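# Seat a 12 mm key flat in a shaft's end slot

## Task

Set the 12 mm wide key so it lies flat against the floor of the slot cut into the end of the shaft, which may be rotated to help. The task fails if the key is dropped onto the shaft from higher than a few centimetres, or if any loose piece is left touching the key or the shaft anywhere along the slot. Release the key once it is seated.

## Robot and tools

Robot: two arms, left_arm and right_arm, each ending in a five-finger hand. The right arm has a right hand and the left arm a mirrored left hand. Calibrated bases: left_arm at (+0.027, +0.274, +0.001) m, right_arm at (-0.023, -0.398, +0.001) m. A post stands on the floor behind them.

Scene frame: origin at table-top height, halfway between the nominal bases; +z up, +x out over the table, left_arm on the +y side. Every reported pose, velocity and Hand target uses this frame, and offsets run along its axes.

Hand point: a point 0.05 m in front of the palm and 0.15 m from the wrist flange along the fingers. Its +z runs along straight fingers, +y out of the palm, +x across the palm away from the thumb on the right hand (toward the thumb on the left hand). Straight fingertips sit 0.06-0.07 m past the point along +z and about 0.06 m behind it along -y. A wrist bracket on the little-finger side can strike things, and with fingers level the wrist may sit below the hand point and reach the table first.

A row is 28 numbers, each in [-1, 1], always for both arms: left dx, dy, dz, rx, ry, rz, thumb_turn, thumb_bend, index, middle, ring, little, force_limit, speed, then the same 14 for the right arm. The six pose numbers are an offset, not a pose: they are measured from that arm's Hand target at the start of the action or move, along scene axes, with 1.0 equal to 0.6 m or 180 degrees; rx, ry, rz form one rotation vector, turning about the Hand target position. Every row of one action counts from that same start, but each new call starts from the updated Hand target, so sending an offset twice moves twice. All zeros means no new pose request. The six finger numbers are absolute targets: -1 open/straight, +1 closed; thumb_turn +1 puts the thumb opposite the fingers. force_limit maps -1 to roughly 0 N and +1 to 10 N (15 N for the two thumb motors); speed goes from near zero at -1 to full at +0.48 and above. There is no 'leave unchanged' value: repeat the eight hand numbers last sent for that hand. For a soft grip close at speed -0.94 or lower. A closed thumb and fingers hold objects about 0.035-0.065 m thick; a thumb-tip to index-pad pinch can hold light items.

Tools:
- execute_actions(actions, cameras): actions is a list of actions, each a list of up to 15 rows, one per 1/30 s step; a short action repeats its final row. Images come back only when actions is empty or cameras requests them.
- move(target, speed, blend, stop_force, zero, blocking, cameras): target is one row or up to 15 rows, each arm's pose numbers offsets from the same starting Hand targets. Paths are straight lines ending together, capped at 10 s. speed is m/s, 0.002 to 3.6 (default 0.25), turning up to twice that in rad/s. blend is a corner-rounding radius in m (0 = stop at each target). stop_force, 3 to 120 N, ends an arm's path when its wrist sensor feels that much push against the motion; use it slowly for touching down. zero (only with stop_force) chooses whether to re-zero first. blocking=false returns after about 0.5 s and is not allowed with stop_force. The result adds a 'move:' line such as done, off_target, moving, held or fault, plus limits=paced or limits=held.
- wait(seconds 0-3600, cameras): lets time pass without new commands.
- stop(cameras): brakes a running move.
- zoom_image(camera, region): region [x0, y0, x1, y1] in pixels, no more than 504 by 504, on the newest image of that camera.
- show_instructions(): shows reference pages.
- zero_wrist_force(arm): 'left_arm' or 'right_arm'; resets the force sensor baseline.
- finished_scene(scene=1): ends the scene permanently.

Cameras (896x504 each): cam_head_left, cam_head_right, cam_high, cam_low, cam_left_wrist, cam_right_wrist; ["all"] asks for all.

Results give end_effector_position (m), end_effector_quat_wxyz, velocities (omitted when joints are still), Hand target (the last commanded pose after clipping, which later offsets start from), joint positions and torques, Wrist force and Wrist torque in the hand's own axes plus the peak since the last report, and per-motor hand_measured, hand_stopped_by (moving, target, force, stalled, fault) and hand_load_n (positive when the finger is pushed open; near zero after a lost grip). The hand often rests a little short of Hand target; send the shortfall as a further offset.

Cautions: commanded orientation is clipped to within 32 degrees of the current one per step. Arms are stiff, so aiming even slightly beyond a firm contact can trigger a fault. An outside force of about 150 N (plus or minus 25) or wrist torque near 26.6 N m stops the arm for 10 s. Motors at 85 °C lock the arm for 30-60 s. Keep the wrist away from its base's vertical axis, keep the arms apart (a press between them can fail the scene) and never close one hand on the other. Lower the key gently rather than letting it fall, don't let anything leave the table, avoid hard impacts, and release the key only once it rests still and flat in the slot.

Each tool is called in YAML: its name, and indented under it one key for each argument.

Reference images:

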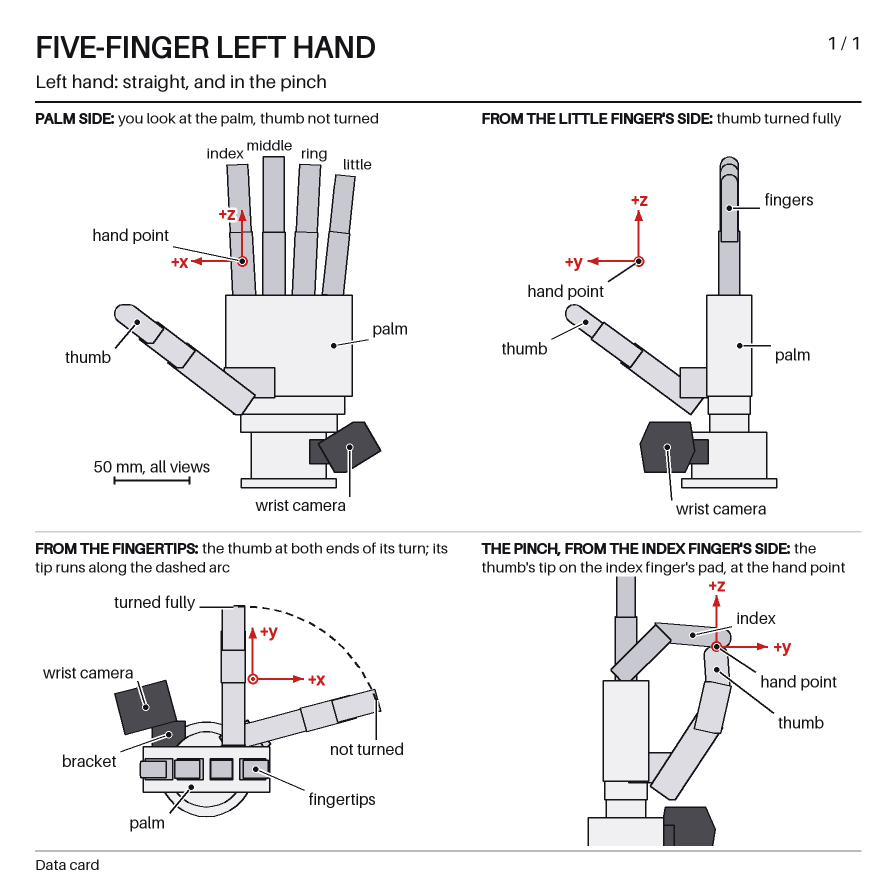

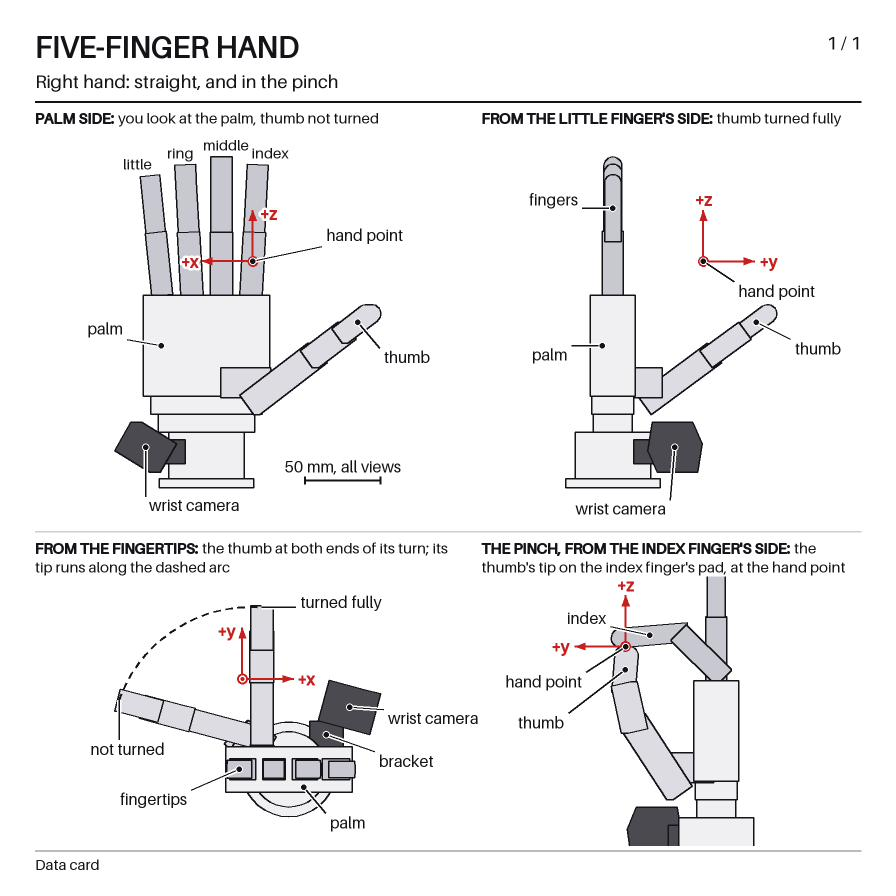

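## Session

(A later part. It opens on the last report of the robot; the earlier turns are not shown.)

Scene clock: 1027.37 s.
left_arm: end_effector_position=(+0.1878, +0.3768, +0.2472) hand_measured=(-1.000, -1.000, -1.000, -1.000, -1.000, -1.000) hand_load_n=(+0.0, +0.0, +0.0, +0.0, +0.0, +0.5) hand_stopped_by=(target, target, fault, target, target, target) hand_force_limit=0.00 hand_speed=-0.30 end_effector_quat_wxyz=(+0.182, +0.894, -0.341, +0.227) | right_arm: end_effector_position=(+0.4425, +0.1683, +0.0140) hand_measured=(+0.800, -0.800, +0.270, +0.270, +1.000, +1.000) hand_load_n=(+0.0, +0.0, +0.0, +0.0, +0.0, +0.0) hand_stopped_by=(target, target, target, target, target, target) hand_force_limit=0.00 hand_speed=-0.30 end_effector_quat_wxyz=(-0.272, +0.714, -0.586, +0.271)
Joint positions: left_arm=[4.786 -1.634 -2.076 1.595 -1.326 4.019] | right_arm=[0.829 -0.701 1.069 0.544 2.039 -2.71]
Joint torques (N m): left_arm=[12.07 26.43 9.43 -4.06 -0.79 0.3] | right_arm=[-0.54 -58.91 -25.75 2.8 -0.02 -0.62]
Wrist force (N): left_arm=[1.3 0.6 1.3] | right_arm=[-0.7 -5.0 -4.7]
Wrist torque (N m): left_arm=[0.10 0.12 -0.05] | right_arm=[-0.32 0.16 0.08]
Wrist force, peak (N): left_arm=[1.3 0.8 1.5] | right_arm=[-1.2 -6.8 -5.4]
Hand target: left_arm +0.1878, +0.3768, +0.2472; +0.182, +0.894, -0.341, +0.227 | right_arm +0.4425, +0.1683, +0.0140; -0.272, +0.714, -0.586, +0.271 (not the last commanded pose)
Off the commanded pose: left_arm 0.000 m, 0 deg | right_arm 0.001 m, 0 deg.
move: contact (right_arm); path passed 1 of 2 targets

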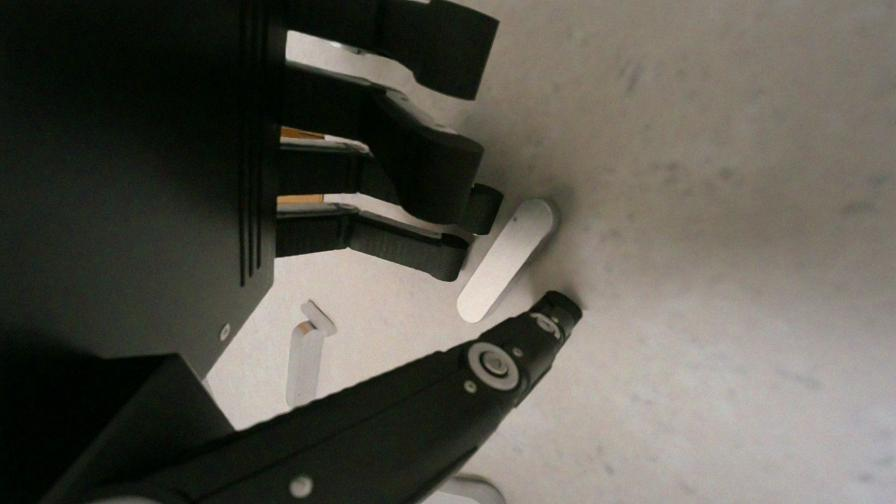

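move:
  target:
    - [0,0,0,0,0,0,-1,-1,1,-1,-1,-1,0,-0.3,0.0015,0,0.003,-0.0037,0.0219,0,0.8,-0.8,0.27,0.27,1,1,0,-0.3]
    - [0,0,0,0,0,0,-1,-1,1,-1,-1,-1,0,-0.3,0.0015,0,-0.0022,-0.0037,0.0219,0,0.8,-0.8,0.27,0.27,1,1,0,-0.3]
  speed: [0.02, 0.01]
  cameras: ["cam_right_wrist"]

zoom_image:
  camera: "cam_right_wrist"
  region: [420, 100, 640, 320]

Scene clock: 1038.93 s.
left_arm: end_effector_position=(+0.1878, +0.3768, +0.2472) hand_measured=(-1.000, -1.000, -1.000, -1.000, -1.000, -1.000) hand_load_n=(+0.0, +0.0, +0.0, +0.0, +0.0, +0.0) hand_stopped_by=(target, target, fault, target, target, target) hand_force_limit=0.00 hand_speed=-0.30 end_effector_quat_wxyz=(+0.182, +0.894, -0.341, +0.227) | right_arm: end_effector_position=(+0.4435, +0.1683, +0.0129) hand_measured=(+0.800, -0.800, +0.270, +0.270, +1.000, +1.000) hand_load_n=(+0.0, +0.0, +0.0, +0.0, +0.0, +0.0) hand_stopped_by=(target, target, target, target, target, target) hand_force_limit=0.00 hand_speed=-0.30 end_effector_quat_wxyz=(-0.247, +0.724, -0.593, +0.250)
Joint positions: left_arm=[4.786 -1.634 -2.076 1.595 -1.326 4.019] | right_arm=[0.814 -0.665 0.993 0.646 1.998 -2.698]
Joint torques (N m): left_arm=[11.02 25.67 9.51 -4.05 -0.7 0.27] | right_arm=[-5.21 -42.65 -7.3 0.19 -1.08 1.35]
Wrist force (N): left_arm=[1.2 0.9 1.1] | right_arm=[0.0 -0.7 0.3]
Wrist torque (N m): left_arm=[0.16 0.12 -0.06] | right_arm=[-0.03 -0.01 -0.07]
Wrist force, peak (N): left_arm=[1.7 1.0 1.1] | right_arm=[-1.0 -5.5 -5.0]
Hand target: left_arm +0.1878, +0.3768, +0.2472; +0.182, +0.894, -0.341, +0.227 | right_arm +0.4434, +0.1683, +0.0127; -0.247, +0.724, -0.593, +0.250
Off the commanded pose: left_arm 0.000 m, 0 deg | right_arm 0.000 m, 0 deg.
move: done

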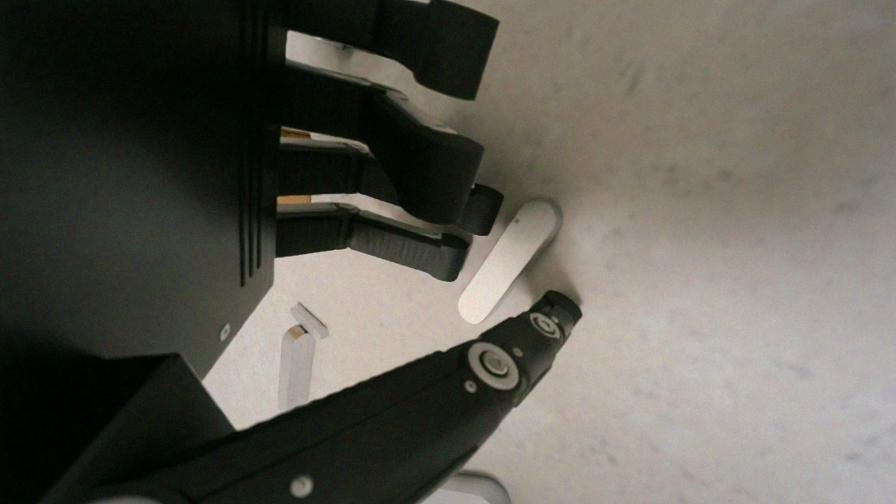

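Scaled by 2.291 from the camera's image (finer frame: 1280x720).

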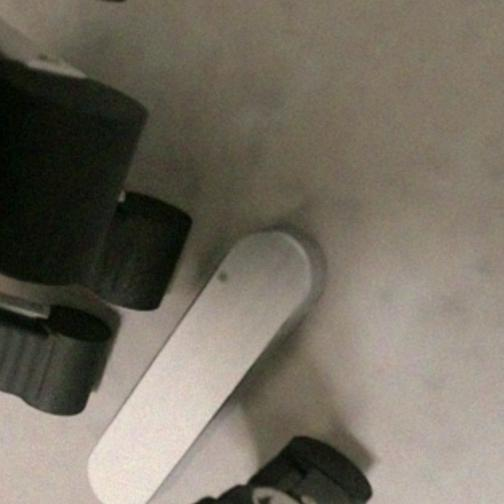

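move:
  target: [0,0,0,0,0,0,-1,-1,1,-1,-1,-1,0,-0.3,0,0,0,0,0,0,0.8,-0.2,0.27,0.27,1,1,-0.5,-0.94]
  cameras: ["cam_right_wrist"]

zoom_image:
  camera: "cam_right_wrist"
  region: [420, 100, 640, 320]

Scene clock: 1048.03 s.
left_arm: end_effector_position=(+0.1878, +0.3768, +0.2472) hand_measured=(-1.000, -1.000, -1.000, -1.000, -1.000, -1.000) hand_load_n=(+0.0, +0.0, +0.0, +0.0, +0.0, +0.0) hand_stopped_by=(target, target, fault, target, target, target) hand_force_limit=0.00 hand_speed=-0.30 end_effector_quat_wxyz=(+0.182, +0.894, -0.341, +0.227) | right_arm: end_effector_position=(+0.4434, +0.1683, +0.0127) hand_measured=(+0.800, -0.500, +0.270, +0.270, +1.000, +1.000) hand_load_n=(+2.0, +4.0, +0.0, +0.0, +0.5, +0.0) hand_stopped_by=(target, force, target, target, target, target) hand_force_limit=-0.50 hand_speed=-0.94 end_effector_quat_wxyz=(-0.247, +0.724, -0.593, +0.250)
Joint positions: left_arm=[4.786 -1.634 -2.076 1.595 -1.326 4.019] | right_arm=[0.814 -0.665 0.993 0.646 1.998 -2.698]
Joint torques (N m): left_arm=[12.17 26.02 10.72 -3.82 -0.83 0.26] | right_arm=[-5.75 -60.06 -10.68 0.31 0.03 0.79]
Wrist force (N): left_arm=[1.2 0.5 1.2] | right_arm=[-0.2 -1.0 -1.7]
Wrist torque (N m): left_arm=[0.09 0.13 -0.05] | right_arm=[-0.02 0.05 -0.09]
Wrist force, peak (N): left_arm=[1.7 0.7 1.3] | right_arm=[-0.3 -1.1 -1.8]
Hand target: left_arm +0.1878, +0.3768, +0.2472; +0.182, +0.894, -0.341, +0.227 | right_arm +0.4434, +0.1683, +0.0127; -0.247, +0.724, -0.593, +0.250
Off the commanded pose: left_arm 0.000 m, 0 deg | right_arm 0.000 m, 0 deg.
move: done

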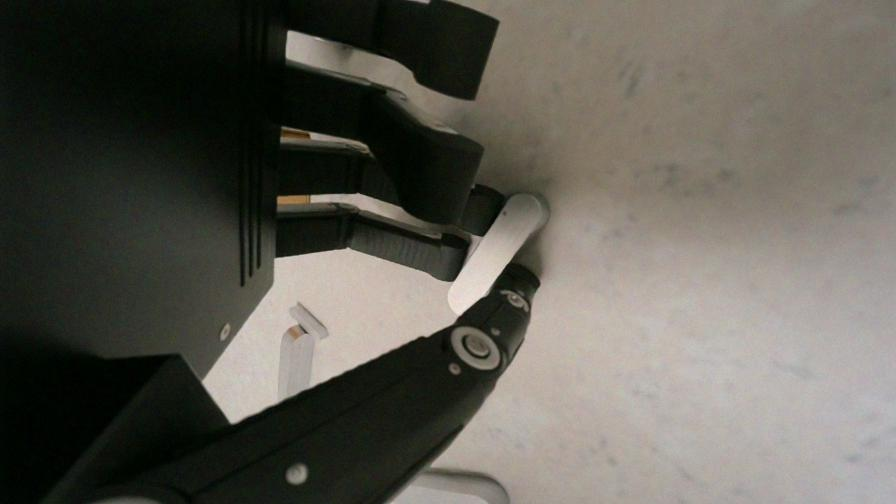

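Scaled by 2.291 from the camera's image (finer frame: 1280x720).

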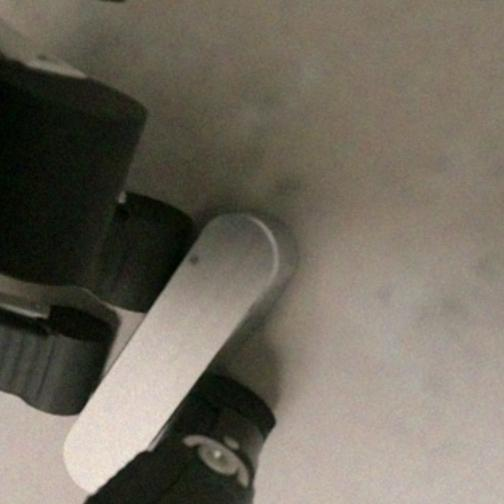

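move:
  target: [0,0,0,0,0,0,-1,-1,1,-1,-1,-1,0,-0.3,0,0,0.035,0,0,0,0.8,-0.2,0.27,0.27,1,1,-0.5,-0.94]
  speed: 0.02
  cameras: ["cam_right_wrist"]

zoom_image:
  camera: "cam_right_wrist"
  region: [420, 100, 640, 320]

Scene clock: 1052.73 s.
left_arm: end_effector_position=(+0.1878, +0.3768, +0.2472) hand_measured=(-1.000, -1.000, -1.000, -1.000, -1.000, -1.000) hand_load_n=(+0.0, +0.0, +0.0, +0.0, +0.0, +0.0) hand_stopped_by=(target, target, fault, target, target, target) hand_force_limit=0.00 hand_speed=-0.30 end_effector_quat_wxyz=(+0.182, +0.894, -0.341, +0.227) | right_arm: end_effector_position=(+0.4434, +0.1683, +0.0336) hand_measured=(+0.800, -0.500, +0.270, +0.270, +1.000, +1.000) hand_load_n=(+0.5, +1.0, +0.0, +1.0, +0.5, +0.0) hand_stopped_by=(target, force, target, target, target, target) hand_force_limit=-0.50 hand_speed=-0.94 end_effector_quat_wxyz=(-0.247, +0.724, -0.593, +0.250)
Joint positions: left_arm=[4.786 -1.634 -2.076 1.595 -1.326 4.019] | right_arm=[0.814 -0.683 0.971 0.686 1.998 -2.698]
Joint torques (N m): left_arm=[11.29 26.05 9.55 -4.05 -1 -0.01] | right_arm=[-4.71 -64.7 -29.93 2.89 -0.34 -0.22]
Wrist force (N): left_arm=[1.1 0.5 1.1] | right_arm=[-0.6 -0.1 0.5]
Wrist torque (N m): left_arm=[0.10 0.13 -0.05] | right_arm=[-0.02 0.07 -0.09]
Wrist force, peak (N): left_arm=[1.3 1.0 1.6] | right_arm=[-0.5 -1.3 -2.0]
Hand target: left_arm +0.1878, +0.3768, +0.2472; +0.182, +0.894, -0.341, +0.227 | right_arm +0.4434, +0.1683, +0.0337; -0.247, +0.724, -0.593, +0.250
Off the commanded pose: left_arm 0.000 m, 0 deg | right_arm 0.000 m, 0 deg.
move: done

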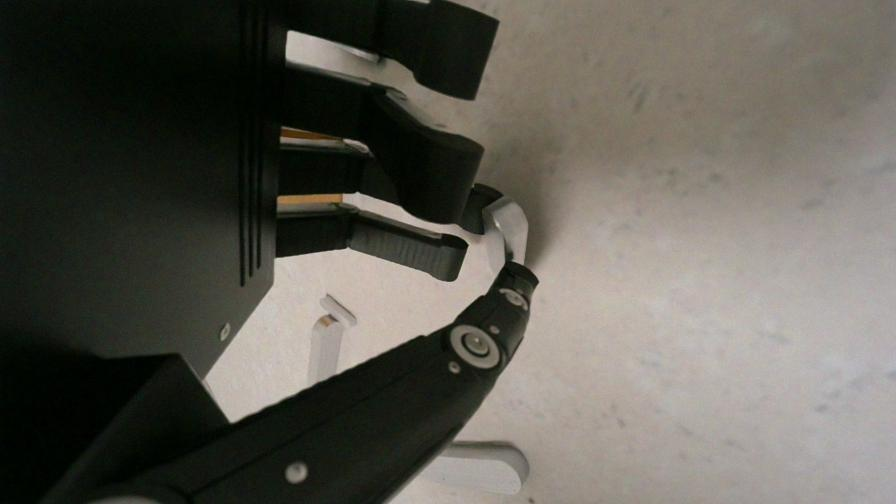

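Scaled by 2.291 from the camera's image (finer frame: 1280x720).

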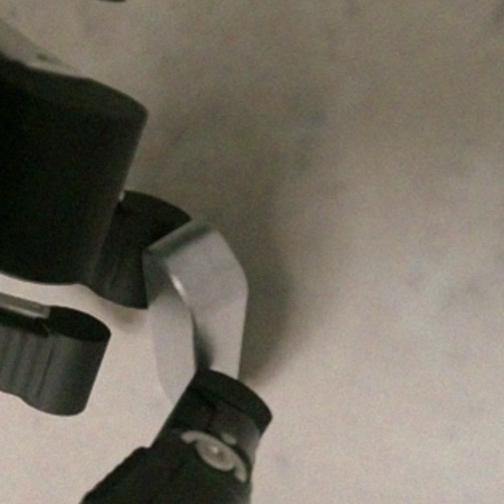

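zoom_image:
  camera: "cam_right_wrist"
  region: [470, 180, 550, 290]

Scaled by 4.582 from the camera's image (finer frame: 1280x720).

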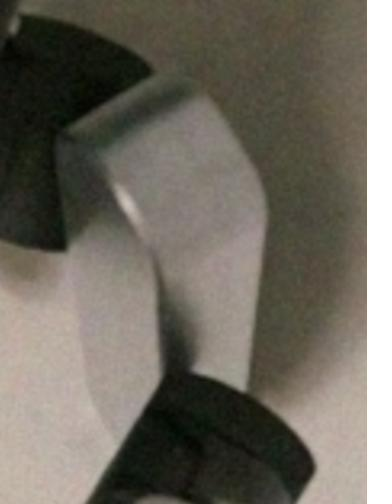

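move:
  target: [0,0,0,0,0,0,-1,-1,1,-1,-1,-1,0,-0.3,0,0,-0.0345,0,0,0,0.8,-0.2,0.27,0.27,1,1,-0.5,-0.94]
  speed: 0.015
  stop_force: 8
  cameras: ["cam_right_wrist"]

zoom_image:
  camera: "cam_right_wrist"
  region: [420, 150, 590, 320]

Scene clock: 1106.87 s.
left_arm: end_effector_position=(+0.1878, +0.3768, +0.2472) hand_measured=(-1.000, -1.000, -1.000, -1.000, -1.000, -1.000) hand_load_n=(+0.0, +0.0, +0.0, +0.0, +0.0, +0.0) hand_stopped_by=(target, target, fault, target, target, target) hand_force_limit=0.00 hand_speed=-0.30 end_effector_quat_wxyz=(+0.182, +0.894, -0.341, +0.227) | right_arm: end_effector_position=(+0.4434, +0.1683, +0.0130) hand_measured=(+0.800, -0.500, +0.270, +0.270, +1.000, +1.000) hand_load_n=(+0.5, +1.5, +0.5, +0.0, +0.0, +0.0) hand_stopped_by=(target, force, target, target, target, target) hand_force_limit=-0.50 hand_speed=-0.94 end_effector_quat_wxyz=(-0.247, +0.724, -0.593, +0.250)
Joint positions: left_arm=[4.786 -1.634 -2.076 1.595 -1.326 4.019] | right_arm=[0.814 -0.665 0.993 0.646 1.998 -2.698]
Joint torques (N m): left_arm=[11.78 25.4 9.32 -3.97 -0.83 -0.22] | right_arm=[2.84 -40.14 -4.34 0.77 1.29 0.3]
Wrist force (N): left_arm=[1.2 0.7 1.3] | right_arm=[0.3 -6.4 -2.2]
Wrist torque (N m): left_arm=[0.11 0.14 -0.06] | right_arm=[-0.30 0.04 -0.20]
Wrist force, peak (N): left_arm=[1.5 0.7 1.7] | right_arm=[0.0 -6.4 -2.5]
Hand target: left_arm +0.1878, +0.3768, +0.2472; +0.182, +0.894, -0.341, +0.227 | right_arm +0.4434, +0.1683, +0.0130; -0.247, +0.724, -0.593, +0.250
Off the commanded pose: left_arm 0.000 m, 0 deg | right_arm 0.000 m, 0 deg.
move: done

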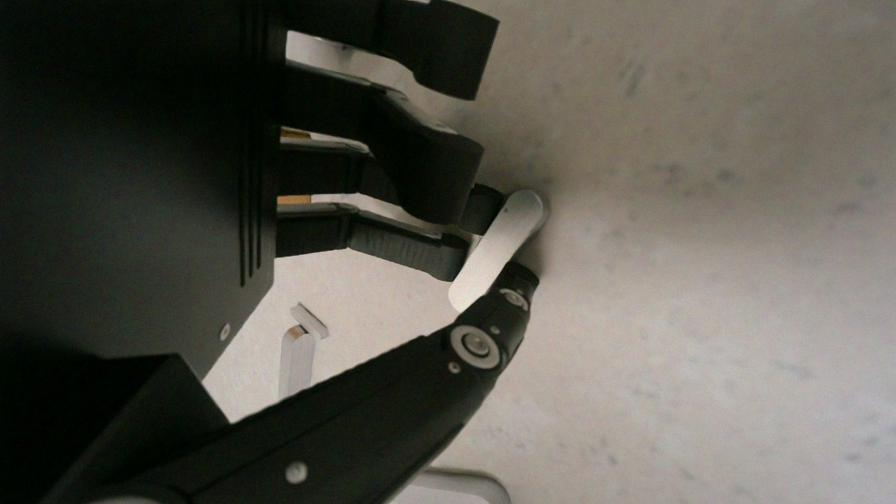

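Scaled by 2.965 from the camera's image (finer frame: 1280x720).

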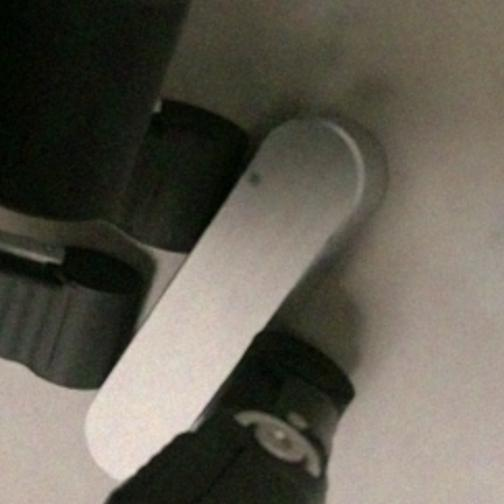

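move:
  target:
    - [0,0,0,0,0,0,-1,-1,1,-1,-1,-1,0,-0.3,0,0,0,0,0,0,0.8,-0.65,0.27,0.27,1,1,-0.5,-0.9]
    - [0,0,0,0,0,0,-1,-1,1,-1,-1,-1,0,-0.3,0,0.002,0,0,0,0.0222,0.8,-0.65,0.27,0.27,1,1,-0.5,-0.9]
  speed: 0.02
  cameras: ["cam_right_wrist"]

zoom_image:
  camera: "cam_right_wrist"
  region: [420, 150, 590, 320]

Scene clock: 1133.67 s.
left_arm: end_effector_position=(+0.1878, +0.3768, +0.2472) hand_measured=(-1.000, -1.000, -1.000, -1.000, -1.000, -1.000) hand_load_n=(+0.0, +0.0, +0.0, +0.0, +0.0, +0.0) hand_stopped_by=(target, target, fault, target, target, target) hand_force_limit=0.00 hand_speed=-0.30 end_effector_quat_wxyz=(+0.182, +0.894, -0.341, +0.227) | right_arm: end_effector_position=(+0.4434, +0.1695, +0.0130) hand_measured=(+0.800, -0.650, +0.270, +0.270, +1.000, +1.000) hand_load_n=(+0.0, +0.0, +0.0, +0.0, +0.5, +0.0) hand_stopped_by=(target, target, target, target, target, target) hand_force_limit=-0.50 hand_speed=-0.90 end_effector_quat_wxyz=(-0.256, +0.744, -0.568, +0.241)
Joint positions: left_arm=[4.786 -1.634 -2.076 1.595 -1.326 4.019] | right_arm=[0.803 -0.682 1.019 0.609 1.952 -2.769]
Joint torques (N m): left_arm=[11.61 25.22 10.26 -3.88 -0.75 -0.18] | right_arm=[-6.01 -64.59 -9.43 0.02 -0.81 -2.03]
Wrist force (N): left_arm=[1.3 1.0 1.6] | right_arm=[-0.1 -0.1 0.2]
Wrist torque (N m): left_arm=[0.14 0.13 -0.06] | right_arm=[0.04 0.01 0.15]
Wrist force, peak (N): left_arm=[1.3 1.0 1.6] | right_arm=[0.1 -6.7 -2.6]
Hand target: left_arm +0.1878, +0.3768, +0.2472; +0.182, +0.894, -0.341, +0.227 | right_arm +0.4434, +0.1695, +0.0130; -0.256, +0.744, -0.568, +0.241
Off the commanded pose: left_arm 0.000 m, 0 deg | right_arm 0.000 m, 0 deg.
move: done

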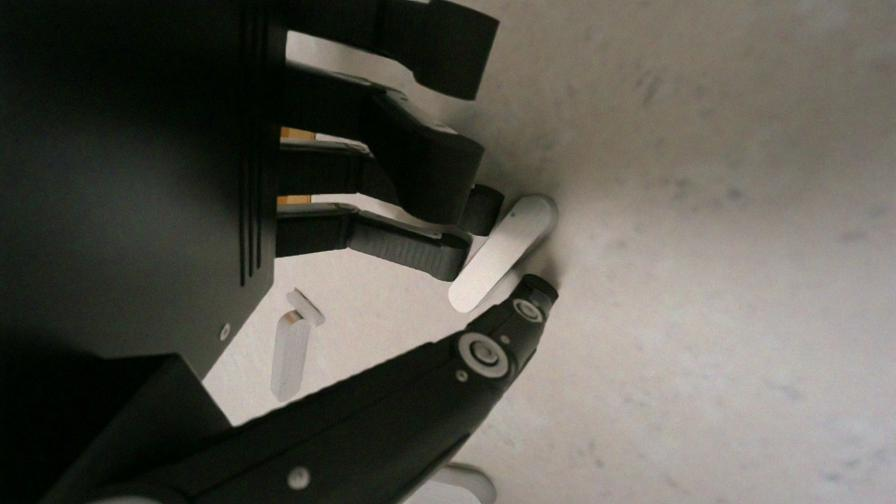

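Scaled by 2.965 from the camera's image (finer frame: 1280x720).

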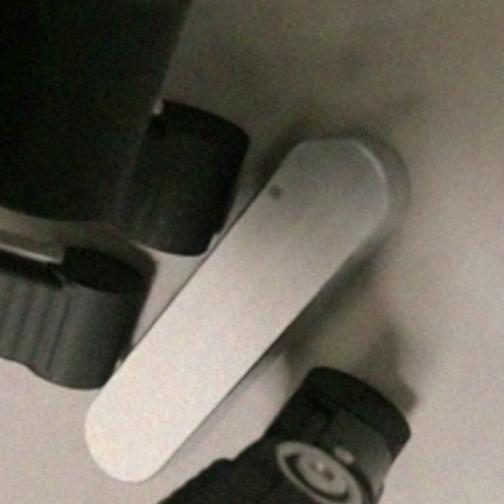

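move:
  target: [0,0,0,0,0,0,-1,-1,1,-1,-1,-1,0,-0.3,0,0,0,0,0,0,0.8,-0.2,0.27,0.27,1,1,-0.4,-0.94]
  cameras: ["cam_right_wrist"]

zoom_image:
  camera: "cam_right_wrist"
  region: [420, 150, 590, 320]

Scene clock: 1137.83 s.
left_arm: end_effector_position=(+0.1878, +0.3768, +0.2472) hand_measured=(-1.000, -1.000, -1.000, -1.000, -1.000, -1.000) hand_load_n=(+0.0, +0.0, +0.0, +0.0, +0.0, +0.0) hand_stopped_by=(target, target, fault, target, target, target) hand_force_limit=0.00 hand_speed=-0.30 end_effector_quat_wxyz=(+0.182, +0.894, -0.341, +0.227) | right_arm: end_effector_position=(+0.4434, +0.1695, +0.0130) hand_measured=(+0.800, -0.494, +0.270, +0.270, +1.000, +1.000) hand_load_n=(+0.0, +4.5, +1.0, +0.0, +0.0, +0.0) hand_stopped_by=(target, force, target, target, target, target) hand_force_limit=-0.40 hand_speed=-0.94 end_effector_quat_wxyz=(-0.256, +0.744, -0.568, +0.241)
Joint positions: left_arm=[4.786 -1.634 -2.076 1.595 -1.326 4.019] | right_arm=[0.803 -0.682 1.019 0.609 1.951 -2.77]
Joint torques (N m): left_arm=[12.22 25.46 10.48 -4.06 -0.65 -0.22] | right_arm=[-5.78 -61.6 -9.18 0.31 -1.06 -1.97]
Wrist force (N): left_arm=[1.3 0.4 1.4] | right_arm=[-0.1 -0.7 -1.8]
Wrist torque (N m): left_arm=[0.06 0.12 -0.04] | right_arm=[0.05 0.06 0.13]
Wrist force, peak (N): left_arm=[1.5 0.8 1.6] | right_arm=[-0.5 -0.7 -1.8]
Hand target: left_arm +0.1878, +0.3768, +0.2472; +0.182, +0.894, -0.341, +0.227 | right_arm +0.4434, +0.1695, +0.0130; -0.256, +0.744, -0.568, +0.241
Off the commanded pose: left_arm 0.000 m, 0 deg | right_arm 0.000 m, 0 deg.
move: done

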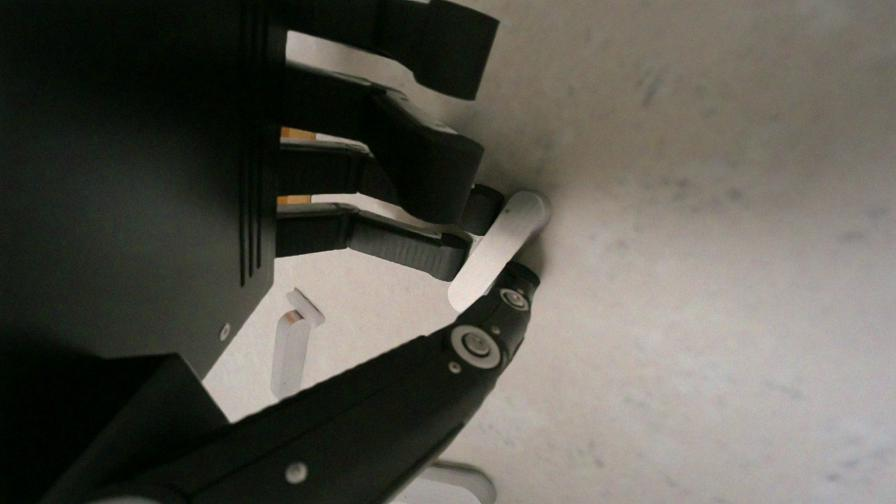

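Scaled by 2.965 from the camera's image (finer frame: 1280x720).

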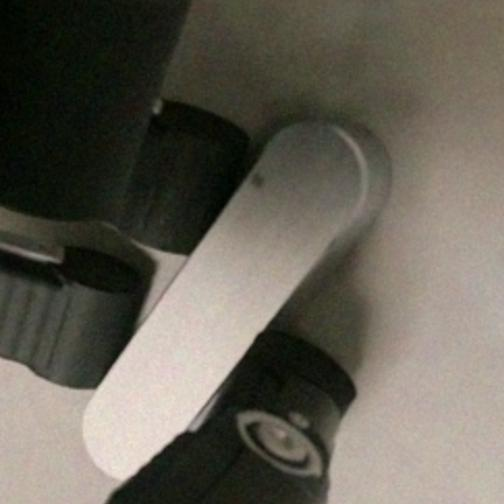

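move:
  target: [0,0,0,0,0,0,-1,-1,1,-1,-1,-1,0,-0.3,0,0,0.01,0,0,0,0.8,-0.2,0.27,0.27,1,1,-0.4,-0.94]
  speed: 0.005
  cameras: ["cam_right_wrist"]

zoom_image:
  camera: "cam_right_wrist"
  region: [420, 150, 590, 320]

Scene clock: 1142.07 s.
left_arm: end_effector_position=(+0.1878, +0.3768, +0.2472) hand_measured=(-1.000, -1.000, -1.000, -1.000, -1.000, -1.000) hand_load_n=(+0.0, +0.0, +0.0, +0.5, +0.0, +0.0) hand_stopped_by=(target, target, fault, target, target, target) hand_force_limit=0.00 hand_speed=-0.30 end_effector_quat_wxyz=(+0.182, +0.894, -0.341, +0.227) | right_arm: end_effector_position=(+0.4434, +0.1695, +0.0189) hand_measured=(+0.800, -0.494, +0.270, +0.270, +1.000, +1.000) hand_load_n=(+0.0, +2.0, +1.0, +1.5, +0.0, +0.0) hand_stopped_by=(target, force, target, target, target, target) hand_force_limit=-0.40 hand_speed=-0.94 end_effector_quat_wxyz=(-0.256, +0.744, -0.568, +0.241)
Joint positions: left_arm=[4.786 -1.634 -2.076 1.595 -1.326 4.019] | right_arm=[0.803 -0.687 1.014 0.62 1.951 -2.77]
Joint torques (N m): left_arm=[12.14 25.4 9.43 -4.03 -0.62 -0.29] | right_arm=[-7.53 -63.81 -27.93 3.02 -1.2 -1.71]
Wrist force (N): left_arm=[1.5 0.9 1.2] | right_arm=[0.0 0.2 0.8]
Wrist torque (N m): left_arm=[0.15 0.08 -0.04] | right_arm=[0.04 -0.03 0.17]
Wrist force, peak (N): left_arm=[1.4 0.8 1.5] | right_arm=[-0.6 -1.1 -2.0]
Hand target: left_arm +0.1878, +0.3768, +0.2472; +0.182, +0.894, -0.341, +0.227 | right_arm +0.4434, +0.1695, +0.0190; -0.256, +0.744, -0.568, +0.241
Off the commanded pose: left_arm 0.000 m, 0 deg | right_arm 0.000 m, 0 deg.
move: done

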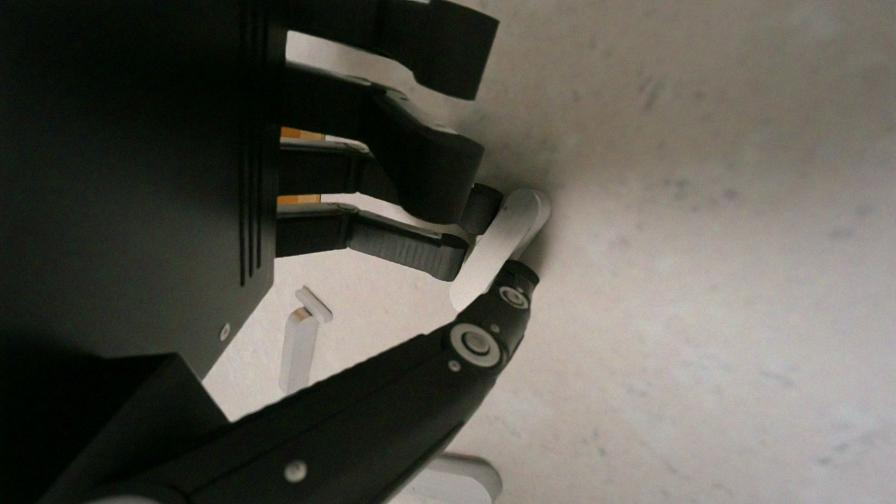

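Scaled by 2.965 from the camera's image (finer frame: 1280x720).

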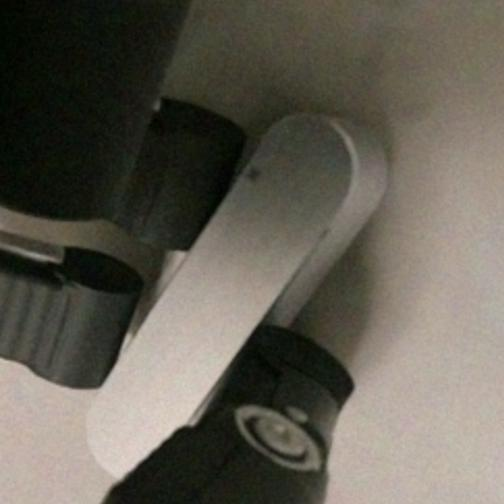

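move:
  target: [0,0,0,0,0,0,-1,-1,1,-1,-1,-1,0,-0.3,0,0,0,0,0,0,0.8,-0.15,0.27,0.27,1,1,-0.4,-0.96]
  cameras: ["cam_right_wrist"]

move:
  target: [0,0,0,0,0,0,-1,-1,1,-1,-1,-1,0,-0.3,0,0,0.04,0,0,0,0.8,-0.15,0.27,0.27,1,1,-0.4,-0.96]
  speed: 0.02
  cameras: ["cam_right_wrist"]

zoom_image:
  camera: "cam_right_wrist"
  region: [420, 150, 590, 320]

Scene clock: 1146.00 s.
left_arm: end_effector_position=(+0.1878, +0.3768, +0.2472) hand_measured=(-1.000, -1.000, -1.000, -1.000, -1.000, -1.000) hand_load_n=(+0.0, +0.0, +0.0, +0.0, +0.0, +0.0) hand_stopped_by=(target, target, fault, target, target, target) hand_force_limit=0.00 hand_speed=-0.30 end_effector_quat_wxyz=(+0.182, +0.894, -0.341, +0.227) | right_arm: end_effector_position=(+0.4434, +0.1695, +0.0190) hand_measured=(+0.800, -0.478, +0.270, +0.270, +1.000, +1.000) hand_load_n=(+0.0, +4.5, +1.0, +3.0, +0.0, +0.0) hand_stopped_by=(target, force, target, target, target, target) hand_force_limit=-0.40 hand_speed=-0.96 end_effector_quat_wxyz=(-0.256, +0.744, -0.568, +0.241)
Joint positions: left_arm=[4.786 -1.634 -2.076 1.595 -1.326 4.019] | right_arm=[0.803 -0.688 1.013 0.62 1.951 -2.77]
Joint torques (N m): left_arm=[12.35 24.91 9.89 -3.78 -0.8 -0.5] | right_arm=[-5.06 -64.73 -27.74 2.78 -0.46 -0.81]
Wrist force (N): left_arm=[1.5 0.6 1.3] | right_arm=[-0.4 0.0 0.5]
Wrist torque (N m): left_arm=[0.10 0.09 -0.04] | right_arm=[0.02 0.04 0.13]
Wrist force, peak (N): left_arm=[1.4 0.7 1.5] | right_arm=[-0.4 0.1 1.0]
Hand target: left_arm +0.1878, +0.3768, +0.2472; +0.182, +0.894, -0.341, +0.227 | right_arm +0.4434, +0.1695, +0.0190; -0.256, +0.744, -0.568, +0.241
Off the commanded pose: left_arm 0.000 m, 0 deg | right_arm 0.000 m, 0 deg.
move: done

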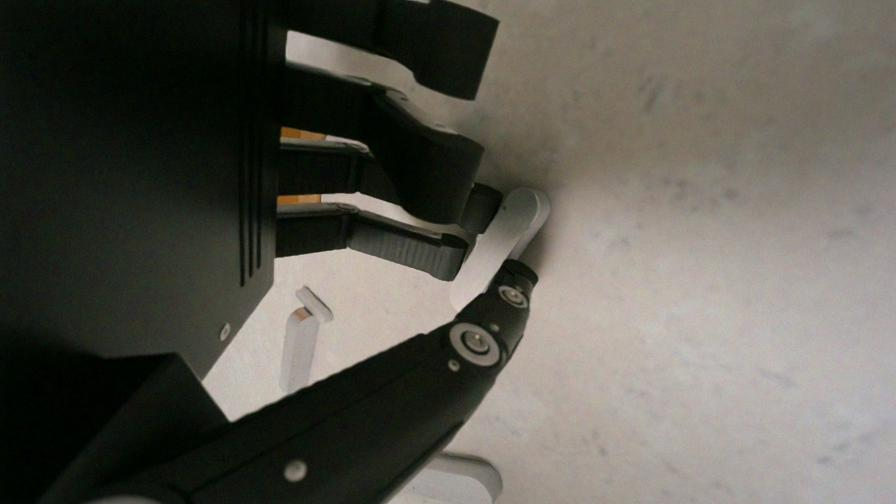

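Scene clock: 1147.57 s.
left_arm: end_effector_position=(+0.1878, +0.3768, +0.2472) hand_measured=(-1.000, -1.000, -1.000, -1.000, -1.000, -1.000) hand_load_n=(+0.0, +0.0, +0.0, +0.0, +0.0, +0.0) hand_stopped_by=(target, target, fault, target, target, target) hand_force_limit=0.00 hand_speed=-0.30 end_effector_quat_wxyz=(+0.182, +0.894, -0.341, +0.227) | right_arm: end_effector_position=(+0.4434, +0.1695, +0.0429) hand_measured=(+0.800, -0.478, +0.270, +0.270, +1.000, +1.000) hand_load_n=(+0.0, +4.5, +1.5, +3.0, +0.5, +0.0) hand_stopped_by=(target, force, target, target, target, target) hand_force_limit=-0.40 hand_speed=-0.96 end_effector_quat_wxyz=(-0.256, +0.744, -0.568, +0.241)
Joint positions: left_arm=[4.786 -1.634 -2.076 1.595 -1.326 4.019] | right_arm=[0.803 -0.707 0.987 0.667 1.951 -2.77]
Joint torques (N m): left_arm=[11.78 26.36 10.46 -4.07 -0.72 -0.35] | right_arm=[-6.76 -63.62 -29.19 2.79 -1.02 -1.6]
Wrist force (N): left_arm=[1.4 0.5 1.1] | right_arm=[-0.4 0.4 0.3]
Wrist torque (N m): left_arm=[0.09 0.10 -0.04] | right_arm=[0.10 0.04 0.14]
Wrist force, peak (N): left_arm=[1.5 0.6 1.5] | right_arm=[-0.4 0.3 1.0]
Hand target: left_arm +0.1878, +0.3768, +0.2472; +0.182, +0.894, -0.341, +0.227 | right_arm +0.4434, +0.1695, +0.0430; -0.256, +0.744, -0.568, +0.241
Off the commanded pose: left_arm 0.000 m, 0 deg | right_arm 0.000 m, 0 deg.
move: done

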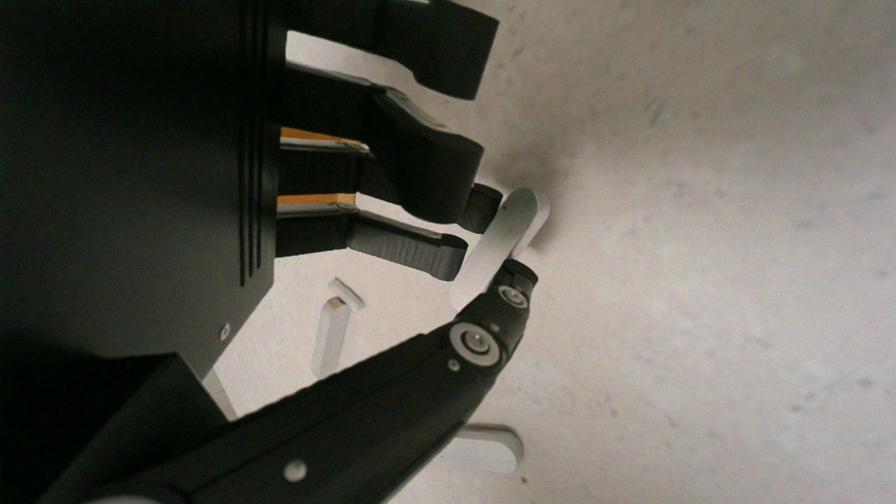

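Scaled by 2.965 from the camera's image (finer frame: 1280x720).

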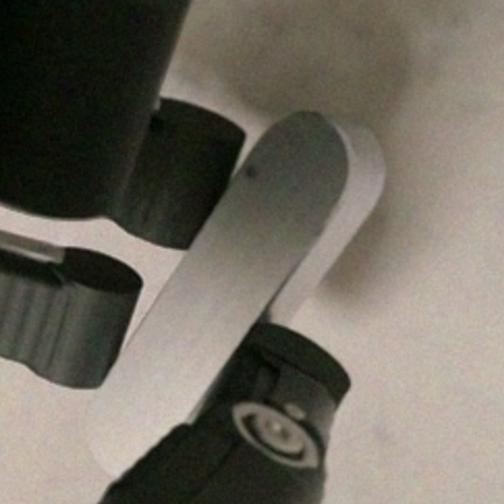

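move:
  target:
    - [0,0,0,0,0,0,-1,-1,1,-1,-1,-1,0,-0.3,0,0,0.05,0,0,0,0.8,-0.15,0.27,0.27,1,1,-0.4,-0.96]
    - [0,0,0,0,0,0,-1,-1,1,-1,-1,-1,0,-0.3,-0.17,-0.05,0.06,0,0,0,0.8,-0.15,0.27,0.27,1,1,-0.4,-0.96]
    - [0,0,0,0,0,0,-1,-1,1,-1,-1,-1,0,-0.3,-0.17,-0.3,0.06,0,0,0,0.8,-0.15,0.27,0.27,1,1,-0.4,-0.96]
  speed: 0.12
  blend: [0.02, 0.03, 0]
  cameras: ["cam_right_wrist", "cam_high"]

Scene clock: 1185.57 s.
left_arm: end_effector_position=(+0.1878, +0.3768, +0.2472) hand_measured=(-1.000, -1.000, -1.000, -1.000, -1.000, -1.000) hand_load_n=(+0.0, +0.0, +0.0, +0.0, +0.0, -0.5) hand_stopped_by=(target, target, fault, target, target, target) hand_force_limit=0.00 hand_speed=-0.30 end_effector_quat_wxyz=(+0.182, +0.894, -0.341, +0.227) | right_arm: end_effector_position=(+0.3414, -0.0104, +0.0790) hand_measured=(+0.800, -0.478, +0.270, +0.270, +1.000, +1.000) hand_load_n=(+0.0, +4.5, +1.0, +3.0, +0.0, +0.0) hand_stopped_by=(target, force, target, target, target, target) hand_force_limit=-0.40 hand_speed=-0.96 end_effector_quat_wxyz=(-0.256, +0.744, -0.568, +0.241)
Joint positions: left_arm=[4.786 -1.634 -2.076 1.595 -1.326 4.019] | right_arm=[0.66 -1.227 1.741 0.392 1.865 -2.891]
Joint torques (N m): left_arm=[11.63 25.66 9.67 -4.02 -0.67 -0.59] | right_arm=[-5.73 -41.41 -7.35 -0.12 -0.95 -1.65]
Wrist force (N): left_arm=[1.2 0.5 1.4] | right_arm=[-0.3 0.3 1.0]
Wrist torque (N m): left_arm=[0.07 0.13 -0.05] | right_arm=[0.05 0.00 0.14]
Wrist force, peak (N): left_arm=[1.5 1.2 1.3] | right_arm=[-0.7 0.6 1.1]
Hand target: left_arm +0.1878, +0.3768, +0.2472; +0.182, +0.894, -0.341, +0.227 | right_arm +0.3414, -0.0105, +0.0790; -0.256, +0.744, -0.568, +0.241
Off the commanded pose: left_arm 0.000 m, 0 deg | right_arm 0.000 m, 0 deg.
move: done; blend cut to 0.015 m at target 1
Images, in order (width x height): cam_high 896x504, cam_right_wrist 896x504.

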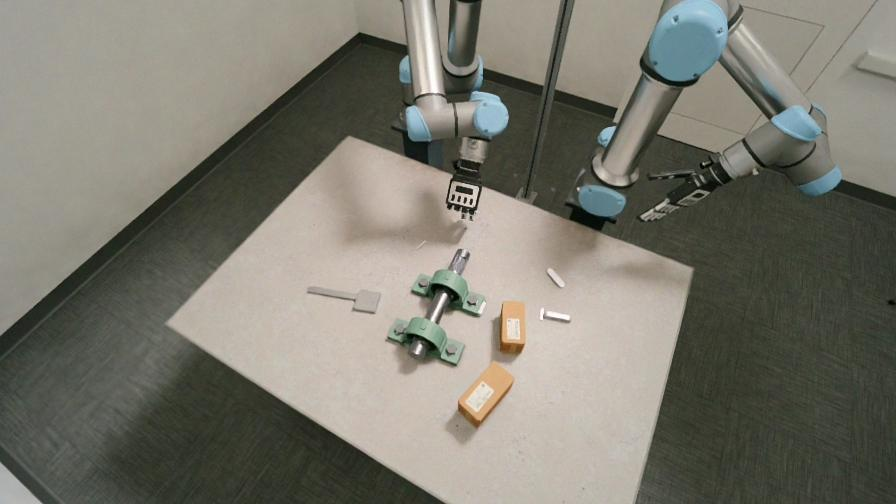

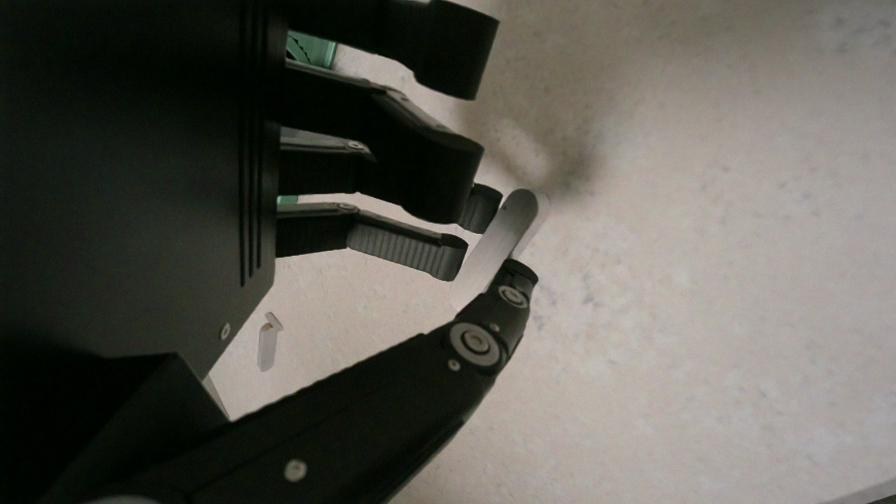

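move:
  target: [0,0,0,0,0,0,-1,-1,1,-1,-1,-1,0,-0.3,0,-0.16,0.02,0,0,0.4833,0.8,-0.15,0.27,0.27,1,1,-0.4,-0.96]
  speed: 0.15
  cameras: ["cam_right_wrist", "cam_high", "cam_left_wrist"]

Scene clock: 1194.63 s.
left_arm: end_effector_position=(+0.1878, +0.3768, +0.2472) hand_measured=(-1.000, -1.000, -1.000, -1.000, -1.000, -1.000) hand_load_n=(+0.5, +0.0, +0.0, +0.0, +0.0, +0.0) hand_stopped_by=(target, target, fault, target, target, target) hand_force_limit=0.00 hand_speed=-0.30 end_effector_quat_wxyz=(+0.182, +0.894, -0.341, +0.227) | right_arm: end_effector_position=(+0.3414, -0.1065, +0.0910) hand_measured=(+0.800, -0.478, +0.270, +0.270, +1.000, +1.000) hand_load_n=(+0.0, +4.5, +1.0, +3.0, +0.0, +0.0) hand_stopped_by=(target, force, target, target, target, target) hand_force_limit=-0.40 hand_speed=-0.96 end_effector_quat_wxyz=(-0.351, +0.931, +0.100, -0.001)
Joint positions: left_arm=[4.786 -1.634 -2.076 1.595 -1.326 4.019] | right_arm=[0.148 -1.097 1.694 0.976 0.853 -4.819]
Joint torques (N m): left_arm=[10.93 25.16 9.83 -3.73 -0.51 -0.63] | right_arm=[-6.43 -26.06 -24.29 4.17 -2.54 -1.98]
Wrist force (N): left_arm=[1.5 0.7 1.2] | right_arm=[-0.4 0.0 0.5]
Wrist torque (N m): left_arm=[0.12 0.08 -0.04] | right_arm=[0.04 0.06 0.14]
Wrist force, peak (N): left_arm=[1.4 0.8 1.6] | right_arm=[-0.7 0.2 1.2]
Hand target: left_arm +0.1878, +0.3768, +0.2472; +0.182, +0.894, -0.341, +0.227 | right_arm +0.3414, -0.1065, +0.0910; -0.351, +0.931, +0.101, -0.001
Off the commanded pose: left_arm 0.000 m, 0 deg | right_arm 0.000 m, 0 deg.
move: done
Images, in order (width x height): cam_high 896x504, cam_left_wrist 896x504, cam_right_wrist 896x504.

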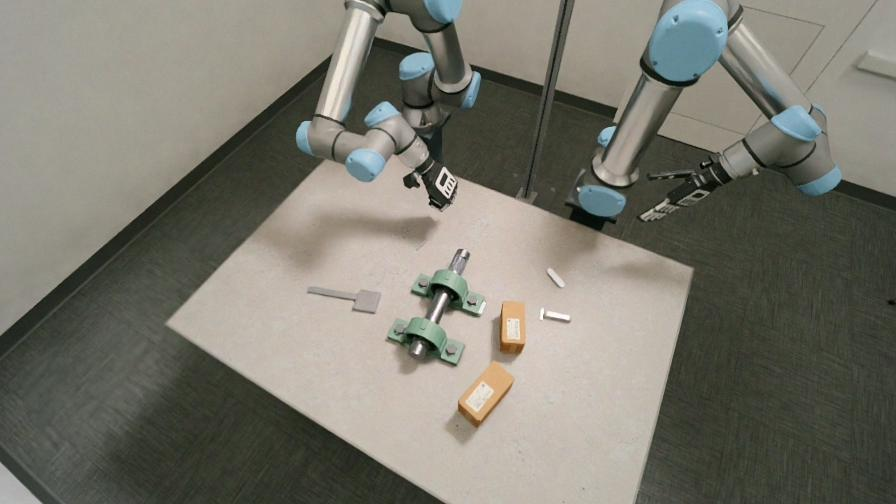

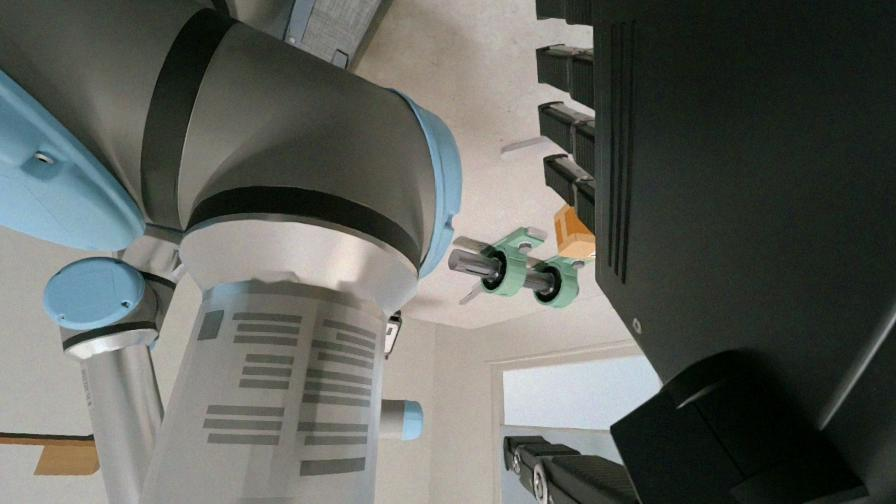

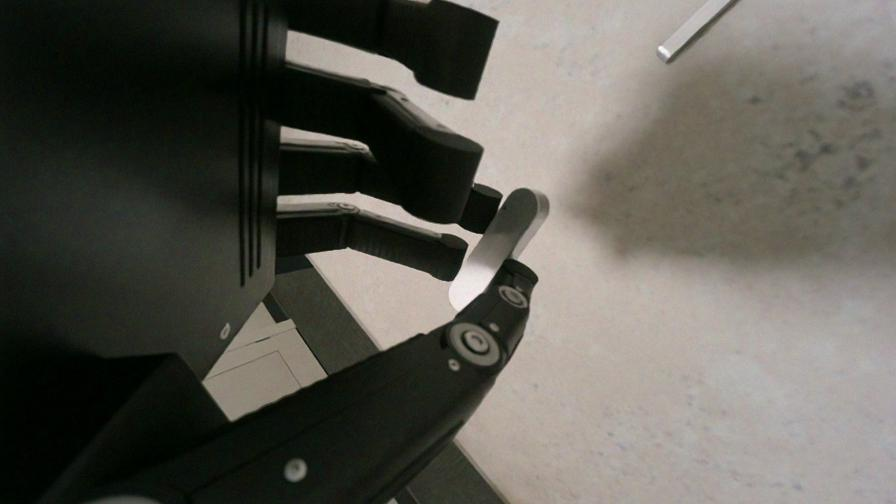

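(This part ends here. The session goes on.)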